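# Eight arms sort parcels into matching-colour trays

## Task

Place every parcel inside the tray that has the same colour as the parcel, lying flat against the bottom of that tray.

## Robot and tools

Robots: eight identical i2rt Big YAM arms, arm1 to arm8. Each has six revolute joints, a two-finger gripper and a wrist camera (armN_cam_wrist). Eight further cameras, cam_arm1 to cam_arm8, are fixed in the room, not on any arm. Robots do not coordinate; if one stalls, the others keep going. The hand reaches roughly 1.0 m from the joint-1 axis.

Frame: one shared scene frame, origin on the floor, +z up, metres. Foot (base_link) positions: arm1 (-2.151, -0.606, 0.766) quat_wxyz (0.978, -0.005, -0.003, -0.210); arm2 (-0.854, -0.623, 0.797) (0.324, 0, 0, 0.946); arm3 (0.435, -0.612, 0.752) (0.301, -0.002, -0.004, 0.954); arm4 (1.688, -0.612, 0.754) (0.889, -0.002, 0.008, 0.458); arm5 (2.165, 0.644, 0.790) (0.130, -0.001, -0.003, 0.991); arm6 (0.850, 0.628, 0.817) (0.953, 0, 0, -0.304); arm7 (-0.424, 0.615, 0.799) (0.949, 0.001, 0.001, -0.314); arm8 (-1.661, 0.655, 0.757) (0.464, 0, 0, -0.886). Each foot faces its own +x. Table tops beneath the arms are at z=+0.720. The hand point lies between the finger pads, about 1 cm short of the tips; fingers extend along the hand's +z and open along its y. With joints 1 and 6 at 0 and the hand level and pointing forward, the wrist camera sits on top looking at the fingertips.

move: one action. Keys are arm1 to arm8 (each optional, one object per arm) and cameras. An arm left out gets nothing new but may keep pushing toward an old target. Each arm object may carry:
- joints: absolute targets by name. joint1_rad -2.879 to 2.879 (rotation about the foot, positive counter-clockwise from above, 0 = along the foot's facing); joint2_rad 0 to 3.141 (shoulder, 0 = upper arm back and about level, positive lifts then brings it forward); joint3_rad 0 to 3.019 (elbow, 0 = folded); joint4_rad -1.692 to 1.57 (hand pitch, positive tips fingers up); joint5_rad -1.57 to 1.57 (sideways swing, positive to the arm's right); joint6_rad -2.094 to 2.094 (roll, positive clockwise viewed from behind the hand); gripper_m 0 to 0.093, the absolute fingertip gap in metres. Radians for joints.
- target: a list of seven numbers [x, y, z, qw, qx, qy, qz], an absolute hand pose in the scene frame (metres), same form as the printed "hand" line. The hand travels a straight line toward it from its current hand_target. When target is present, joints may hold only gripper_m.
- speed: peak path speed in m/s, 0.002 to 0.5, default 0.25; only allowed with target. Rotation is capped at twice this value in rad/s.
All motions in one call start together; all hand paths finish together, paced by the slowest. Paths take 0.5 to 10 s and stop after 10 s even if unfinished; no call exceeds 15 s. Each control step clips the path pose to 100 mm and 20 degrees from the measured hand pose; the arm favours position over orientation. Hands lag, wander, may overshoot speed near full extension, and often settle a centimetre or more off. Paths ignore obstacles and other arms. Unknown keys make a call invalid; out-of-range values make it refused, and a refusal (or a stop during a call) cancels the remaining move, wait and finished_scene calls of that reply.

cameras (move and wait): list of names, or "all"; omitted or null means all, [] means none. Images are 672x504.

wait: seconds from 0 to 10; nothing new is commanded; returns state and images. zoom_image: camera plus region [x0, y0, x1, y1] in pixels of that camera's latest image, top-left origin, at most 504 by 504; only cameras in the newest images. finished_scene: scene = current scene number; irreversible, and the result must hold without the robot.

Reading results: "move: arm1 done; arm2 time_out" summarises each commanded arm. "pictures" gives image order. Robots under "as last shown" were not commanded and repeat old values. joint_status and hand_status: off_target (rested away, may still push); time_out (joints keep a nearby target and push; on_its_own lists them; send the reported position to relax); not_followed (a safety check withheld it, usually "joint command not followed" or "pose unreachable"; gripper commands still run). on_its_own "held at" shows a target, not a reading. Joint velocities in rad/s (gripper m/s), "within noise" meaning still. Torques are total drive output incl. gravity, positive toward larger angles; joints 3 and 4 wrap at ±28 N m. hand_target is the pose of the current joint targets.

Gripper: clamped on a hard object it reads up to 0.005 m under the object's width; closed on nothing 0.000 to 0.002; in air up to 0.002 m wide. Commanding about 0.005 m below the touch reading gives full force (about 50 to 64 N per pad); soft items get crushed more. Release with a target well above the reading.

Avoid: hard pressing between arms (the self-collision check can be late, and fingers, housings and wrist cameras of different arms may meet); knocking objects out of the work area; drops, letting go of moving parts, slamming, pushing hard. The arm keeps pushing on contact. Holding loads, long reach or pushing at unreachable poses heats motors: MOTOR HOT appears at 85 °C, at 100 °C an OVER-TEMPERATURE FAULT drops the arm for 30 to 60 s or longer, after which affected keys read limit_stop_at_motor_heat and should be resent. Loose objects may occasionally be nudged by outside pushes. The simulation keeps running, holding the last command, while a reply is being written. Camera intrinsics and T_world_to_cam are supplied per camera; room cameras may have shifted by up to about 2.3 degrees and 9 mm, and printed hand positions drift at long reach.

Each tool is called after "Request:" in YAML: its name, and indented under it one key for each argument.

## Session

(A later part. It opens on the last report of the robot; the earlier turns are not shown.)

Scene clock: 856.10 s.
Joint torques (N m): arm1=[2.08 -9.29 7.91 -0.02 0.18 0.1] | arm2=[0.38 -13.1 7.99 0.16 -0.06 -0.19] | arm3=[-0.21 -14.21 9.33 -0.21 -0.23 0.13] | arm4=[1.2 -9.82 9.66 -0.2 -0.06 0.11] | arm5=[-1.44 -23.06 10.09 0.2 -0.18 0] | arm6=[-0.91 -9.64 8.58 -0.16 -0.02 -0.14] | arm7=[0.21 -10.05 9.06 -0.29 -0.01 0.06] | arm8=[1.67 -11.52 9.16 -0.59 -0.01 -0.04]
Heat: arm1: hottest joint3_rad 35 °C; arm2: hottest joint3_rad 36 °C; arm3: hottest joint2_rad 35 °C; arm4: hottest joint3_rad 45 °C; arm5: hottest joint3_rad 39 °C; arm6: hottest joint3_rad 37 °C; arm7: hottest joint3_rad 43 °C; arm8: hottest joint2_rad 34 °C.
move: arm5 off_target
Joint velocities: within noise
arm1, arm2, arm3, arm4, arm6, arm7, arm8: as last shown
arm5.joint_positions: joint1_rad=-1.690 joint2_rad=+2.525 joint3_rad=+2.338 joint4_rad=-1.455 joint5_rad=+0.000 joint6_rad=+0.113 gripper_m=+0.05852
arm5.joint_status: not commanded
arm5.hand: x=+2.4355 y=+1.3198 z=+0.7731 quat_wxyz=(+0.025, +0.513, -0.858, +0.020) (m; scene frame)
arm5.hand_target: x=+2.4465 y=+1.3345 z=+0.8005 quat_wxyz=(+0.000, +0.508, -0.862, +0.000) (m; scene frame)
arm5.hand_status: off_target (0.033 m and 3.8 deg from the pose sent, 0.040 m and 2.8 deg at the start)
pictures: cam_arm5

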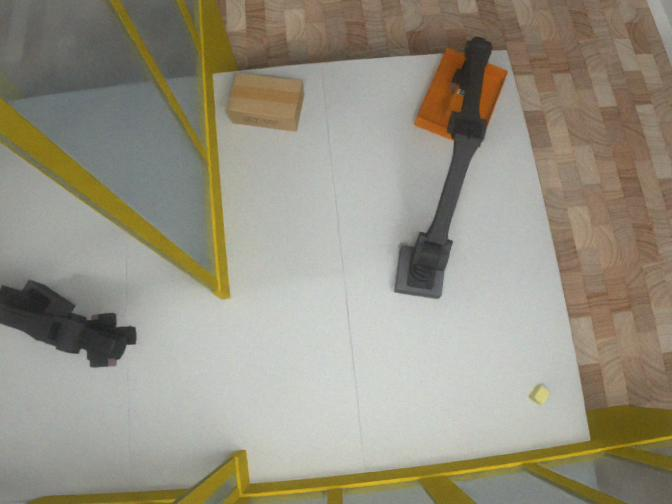

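Request:
move:
  arm5: {"target":[2.448,1.336,0.745,0,0.508,-0.862,0],"speed":0.1}
  cameras: ["arm5_cam_wrist","cam_arm5"]

Request:
zoom_image:
  camera: "cam_arm5"
  region: [400, 30, 520, 150]

Scene clock: 862.90 s.
Joint torques (N m): arm1=[1.79 -9.64 7.95 -0.06 0.19 0.09] | arm2=[0.38 -13.1 7.99 0.16 -0.06 -0.19] | arm3=[-0.15 -14.1 9.29 -0.2 -0.23 0.12] | arm4=[1.14 -9.82 9.65 -0.2 -0.06 0.11] | arm5=[-1.14 -21.19 6.95 0.5 -0.15 -0.04] | arm6=[-0.91 -9.64 8.59 -0.18 -0.01 -0.14] | arm7=[-0.09 -10.05 9.06 -0.28 0 0.06] | arm8=[1.85 -11.63 9.16 -0.54 -0.03 -0.02]
Heat: arm1: hottest joint3_rad 35 °C; arm2: hottest joint3_rad 36 °C; arm3: hottest joint2_rad 35 °C; arm4: hottest joint3_rad 45 °C; arm5: hottest joint2_rad 40 °C; arm6: hottest joint3_rad 37 °C; arm7: hottest joint3_rad 43 °C; arm8: hottest joint2_rad 34 °C.
move: arm5 off_target
Joint velocities: within noise
arm1, arm2, arm3, arm4, arm6, arm7, arm8: as last shown
arm5.joint_positions: joint1_rad=-1.690 joint2_rad=+2.549 joint3_rad=+2.335 joint4_rad=-1.364 joint5_rad=+0.000 joint6_rad=+0.114 gripper_m=+0.05852
arm5.joint_status: not commanded
arm5.hand: x=+2.4421 y=+1.3362 z=+0.7541 quat_wxyz=(+0.000, +0.513, -0.859, +0.001) (m; scene frame)
arm5.hand_target: x=+2.4479 y=+1.3357 z=+0.7450 quat_wxyz=(+0.000, +0.508, -0.862, +0.000) (m; scene frame)
arm5.hand_status: off_target (0.011 m and 0.7 deg from the pose sent, 0.035 m and 3.7 deg at the start)
pictures: arm5_cam_wrist, cam_arm5
camera_calibration:
arm5_cam_wrist: T_world_to_cam=[[0.874891, -0.484272, 0.00677818, -1.49349], [-0.400989, -0.716441, 0.570894, 1.51368], [-0.271611, -0.502188, -0.820996, 2.07754], [0, 0, 0, 1]] pos_world=[2.47789, 1.40452, 0.851624]

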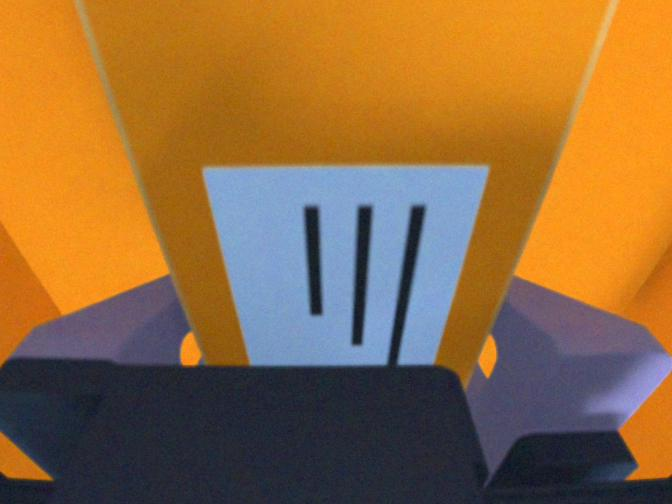

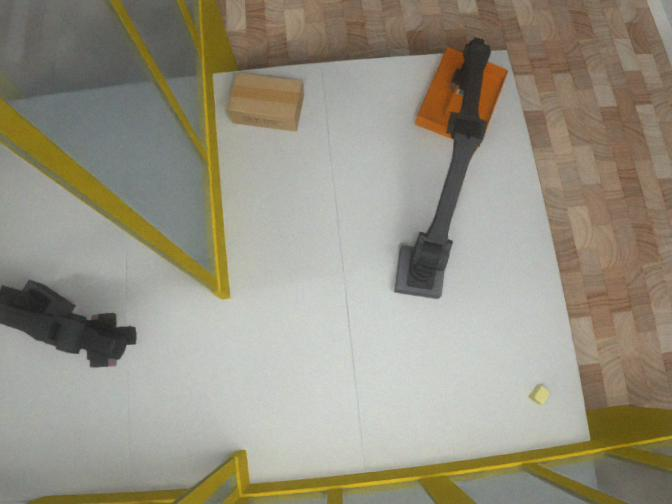

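Scaled by 4.200.

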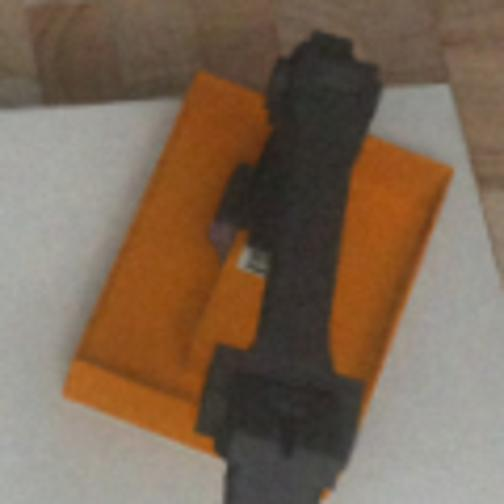

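Good.

Request:
move:
  arm5: {"joints":{"gripper_m":0.085}}
  cameras: []

Request:
move:
  arm5: {"target":[2.442,1.325,0.92,0,0.508,-0.862,0],"speed":0.2}
  cameras: ["arm5_cam_wrist"]

Request:
move:
  arm5: {"target":[2.32,1.035,1.06,0,0.565,-0.825,0]}
  cameras: ["cam_arm5","cam_arm1","cam_arm3","cam_arm7"]

Request:
zoom_image:
  camera: "cam_arm5"
  region: [400, 30, 520, 150]

Scene clock: 871.27 s.
Joint torques (N m): arm1=[2.02 -9.7 7.9 -0.06 0.19 0.09] | arm2=[0.44 -13.1 7.99 0.17 -0.06 -0.19] | arm3=[-0.15 -14.21 9.31 -0.17 -0.22 0.12] | arm4=[1.2 -9.76 9.66 -0.18 -0.06 0.11] | arm5=[-1.55 -21.3 7.06 0.47 -0.11 -0.02] | arm6=[-0.91 -9.64 8.59 -0.16 -0.02 -0.14] | arm7=[0.21 -10.17 9.02 -0.31 0 0.06] | arm8=[1.85 -11.52 9.09 -0.51 -0.01 -0.04]
Heat: arm1: hottest joint3_rad 35 °C; arm2: hottest joint3_rad 36 °C; arm3: hottest joint2_rad 34 °C; arm4: hottest joint3_rad 45 °C; arm5: hottest joint2_rad 40 °C; arm6: hottest joint3_rad 37 °C; arm7: hottest joint3_rad 43 °C; arm8: hottest joint2_rad 34 °C.
move: arm5 done
Joint velocities: within noise
arm1, arm2, arm3, arm4, arm6, arm8: as last shown
arm5.joint_positions: joint1_rad=-1.694 joint2_rad=+2.549 joint3_rad=+2.335 joint4_rad=-1.364 joint5_rad=-0.002 joint6_rad=+0.114 gripper_m=+0.08482
arm5.joint_status: all done
arm5.hand: x=+2.4442 y=+1.3354 z=+0.7541 quat_wxyz=(+0.000, +0.511, -0.859, +0.000) (m; scene frame)
arm5.hand_target: x=+2.4479 y=+1.3357 z=+0.7450 quat_wxyz=(+0.000, +0.508, -0.862, +0.000) (m; scene frame)
arm5.hand_status: not commanded
arm7.joint_positions: joint1_rad=+2.175 joint2_rad=+1.440 joint3_rad=+1.428 joint4_rad=-1.538 joint5_rad=+0.000 joint6_rad=+0.124 gripper_m=+0.08494
arm7.joint_status: not commanded
arm7.hand: x=-0.4081 y=+1.0408 z=+1.0649 quat_wxyz=(-0.008, +0.649, -0.761, -0.009) (m; scene frame)
arm7.hand_target: x=-0.4099 y=+1.0351 z=+1.0601 quat_wxyz=(+0.000, +0.652, -0.758, +0.000) (m; scene frame)
arm7.hand_status: not commanded
pictures: none
No camera images: "cameras" was empty.

Scene clock: 872.93 s.
Joint torques (N m): arm1=[1.85 -9.41 7.92 -0.13 0.21 0.07] | arm2=[0.38 -13.1 8.01 0.16 -0.06 -0.19] | arm3=[-0.21 -14.1 9.28 -0.25 -0.23 0.12] | arm4=[1.2 -9.76 9.65 -0.18 -0.06 0.11] | arm5=[-1.08 -22.01 9.89 -0.01 -0.1 0.04] | arm6=[-0.97 -9.64 8.61 -0.14 -0.02 -0.14] | arm7=[-0.09 -9.99 9.06 -0.32 -0.01 0.08] | arm8=[1.9 -11.52 9.1 -0.55 -0.01 -0.03]
Heat: arm1: hottest joint3_rad 35 °C; arm2: hottest joint3_rad 36 °C; arm3: hottest joint2_rad 34 °C; arm4: hottest joint3_rad 45 °C; arm5: hottest joint2_rad 40 °C; arm6: hottest joint3_rad 36 °C; arm7: hottest joint3_rad 43 °C; arm8: hottest joint2_rad 34 °C.
move: arm5 off_target
Joint velocities: within noise
arm1, arm2, arm3, arm4, arm6, arm7, arm8: as last shown
arm5.joint_positions: joint1_rad=-1.694 joint2_rad=+2.439 joint3_rad=+2.511 joint4_rad=-1.675 joint5_rad=-0.002 joint6_rad=+0.114 gripper_m=+0.08488
arm5.joint_status: not commanded
arm5.hand: x=+2.4370 y=+1.3180 z=+0.9007 quat_wxyz=(+0.010, +0.511, -0.859, +0.007) (m; scene frame)
arm5.hand_target: x=+2.4416 y=+1.3240 z=+0.9198 quat_wxyz=(-0.005, +0.508, -0.861, -0.004) (m; scene frame)
arm5.hand_status: off_target (0.021 m and 1.5 deg from the pose sent, 0.166 m and 0.5 deg at the start; a joint's target at an end of its range on 19 of 50 steps)
pictures: arm5_cam_wrist
camera_calibration:
arm5_cam_wrist: T_world_to_cam=[[0.87328, -0.487153, 0.00799979, -1.49218], [-0.396964, -0.701894, 0.591409, 1.36747], [-0.282491, -0.519641, -0.806332, 2.22367], [0, 0, 0, 1]] pos_world=[2.47409, 1.38841, 0.996224]

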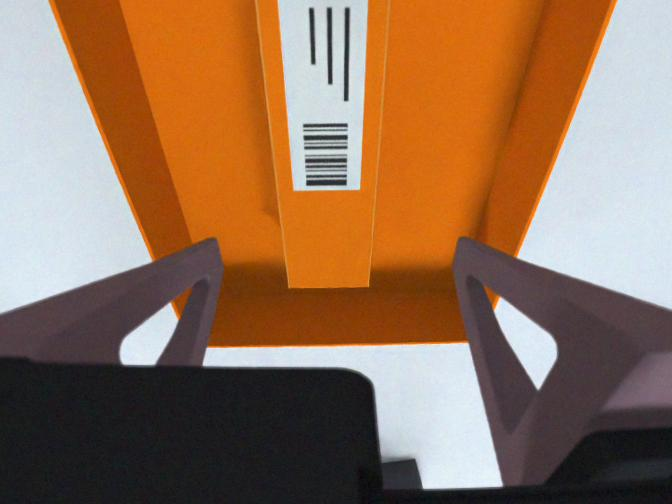

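Scene clock: 875.17 s.
Joint torques (N m): arm1=[1.61 -9.52 7.95 -0.18 0.18 0.07] | arm2=[0.38 -13.16 7.99 0.16 -0.06 -0.19] | arm3=[-0.26 -14.15 9.28 -0.18 -0.24 0.13] | arm4=[1.2 -9.82 9.65 -0.2 -0.06 0.11] | arm5=[0.09 -10.17 7.17 -0.17 -0.1 -0.15] | arm6=[-0.91 -9.76 8.58 -0.17 -0.01 -0.13] | arm7=[0.21 -9.93 9.09 -0.31 0.01 0.07] | arm8=[1.73 -11.52 9.16 -0.55 -0.01 -0.03]
Heat: arm1: hottest joint3_rad 35 °C; arm2: hottest joint3_rad 36 °C; arm3: hottest joint2_rad 34 °C; arm4: hottest joint3_rad 45 °C; arm5: hottest joint2_rad 40 °C; arm6: hottest joint3_rad 36 °C; arm7: hottest joint3_rad 43 °C; arm8: hottest joint2_rad 34 °C.
move: arm5 done
Joint velocities: within noise
arm1, arm2, arm4, arm6, arm7, arm8: as last shown
arm3.joint_positions: joint1_rad=-1.240 joint2_rad=+1.454 joint3_rad=+1.563 joint4_rad=-1.673 joint5_rad=-0.001 joint6_rad=+0.023 gripper_m=+0.09297
arm3.joint_status: not commanded
arm3.hand: x=+0.5519 y=-0.2037 z=+1.0648 quat_wxyz=(-0.006, +0.592, -0.806, -0.003) (m; scene frame)
arm3.hand_target: x=+0.5480 y=-0.2069 z=+1.0696 quat_wxyz=(-0.006, +0.588, -0.809, -0.005) (m; scene frame)
arm3.hand_status: not commanded
arm5.joint_positions: joint1_rad=-1.694 joint2_rad=+1.447 joint3_rad=+1.435 joint4_rad=-1.561 joint5_rad=-0.002 joint6_rad=+0.002 gripper_m=+0.08488
arm5.joint_status: not commanded
arm5.hand: x=+2.3226 y=+1.0354 z=+1.0574 quat_wxyz=(-0.002, +0.558, -0.830, -0.001) (m; scene frame)
arm5.hand_target: x=+2.3200 y=+1.0350 z=+1.0599 quat_wxyz=(+0.000, +0.565, -0.825, +0.000) (m; scene frame)
arm5.hand_status: done (0.004 m and 1.0 deg from the pose sent, 0.345 m and 7.5 deg at the start)
pictures: cam_arm1, cam_arm3, cam_arm5, cam_arm7

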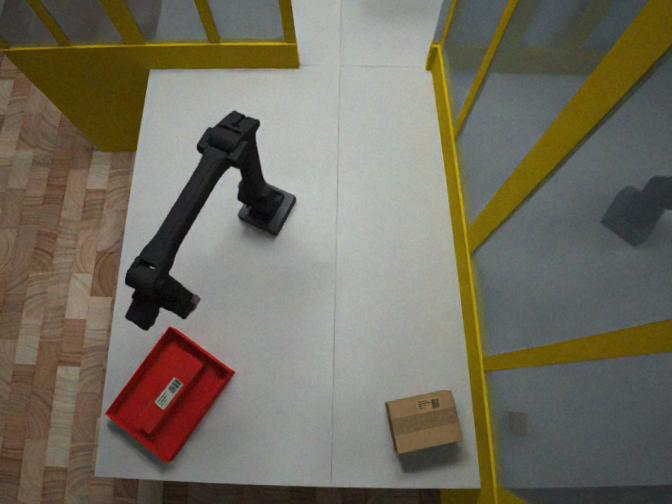

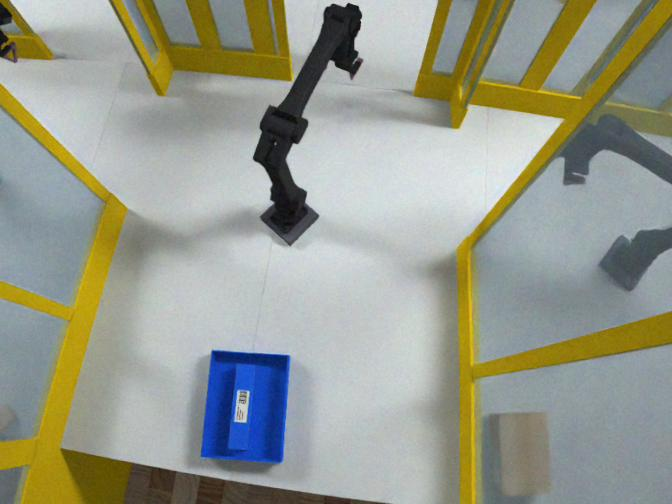

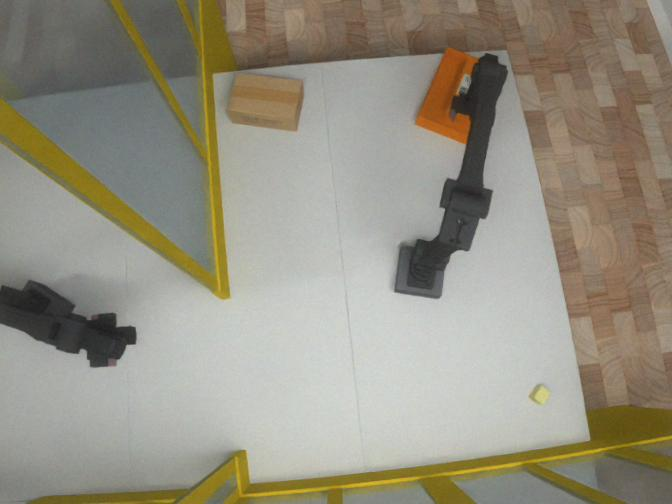

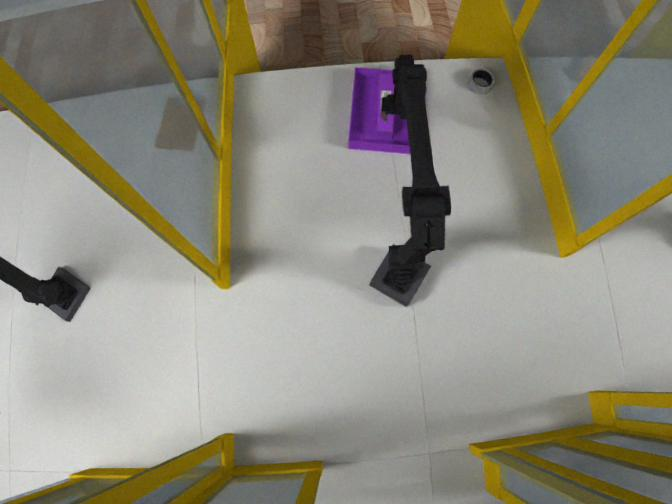

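Scaled by 4.200.

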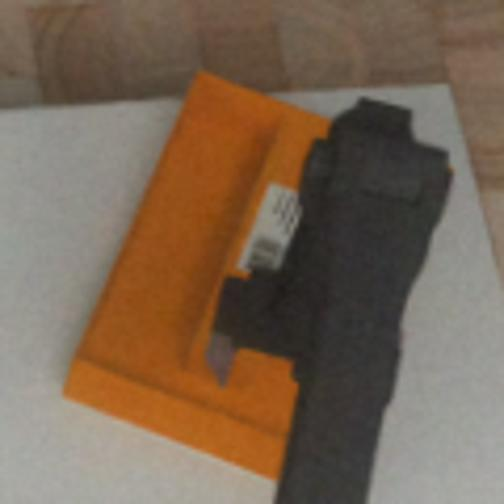

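Request:
finished_scene:
  scene: 1

The scene is finished: the task was done.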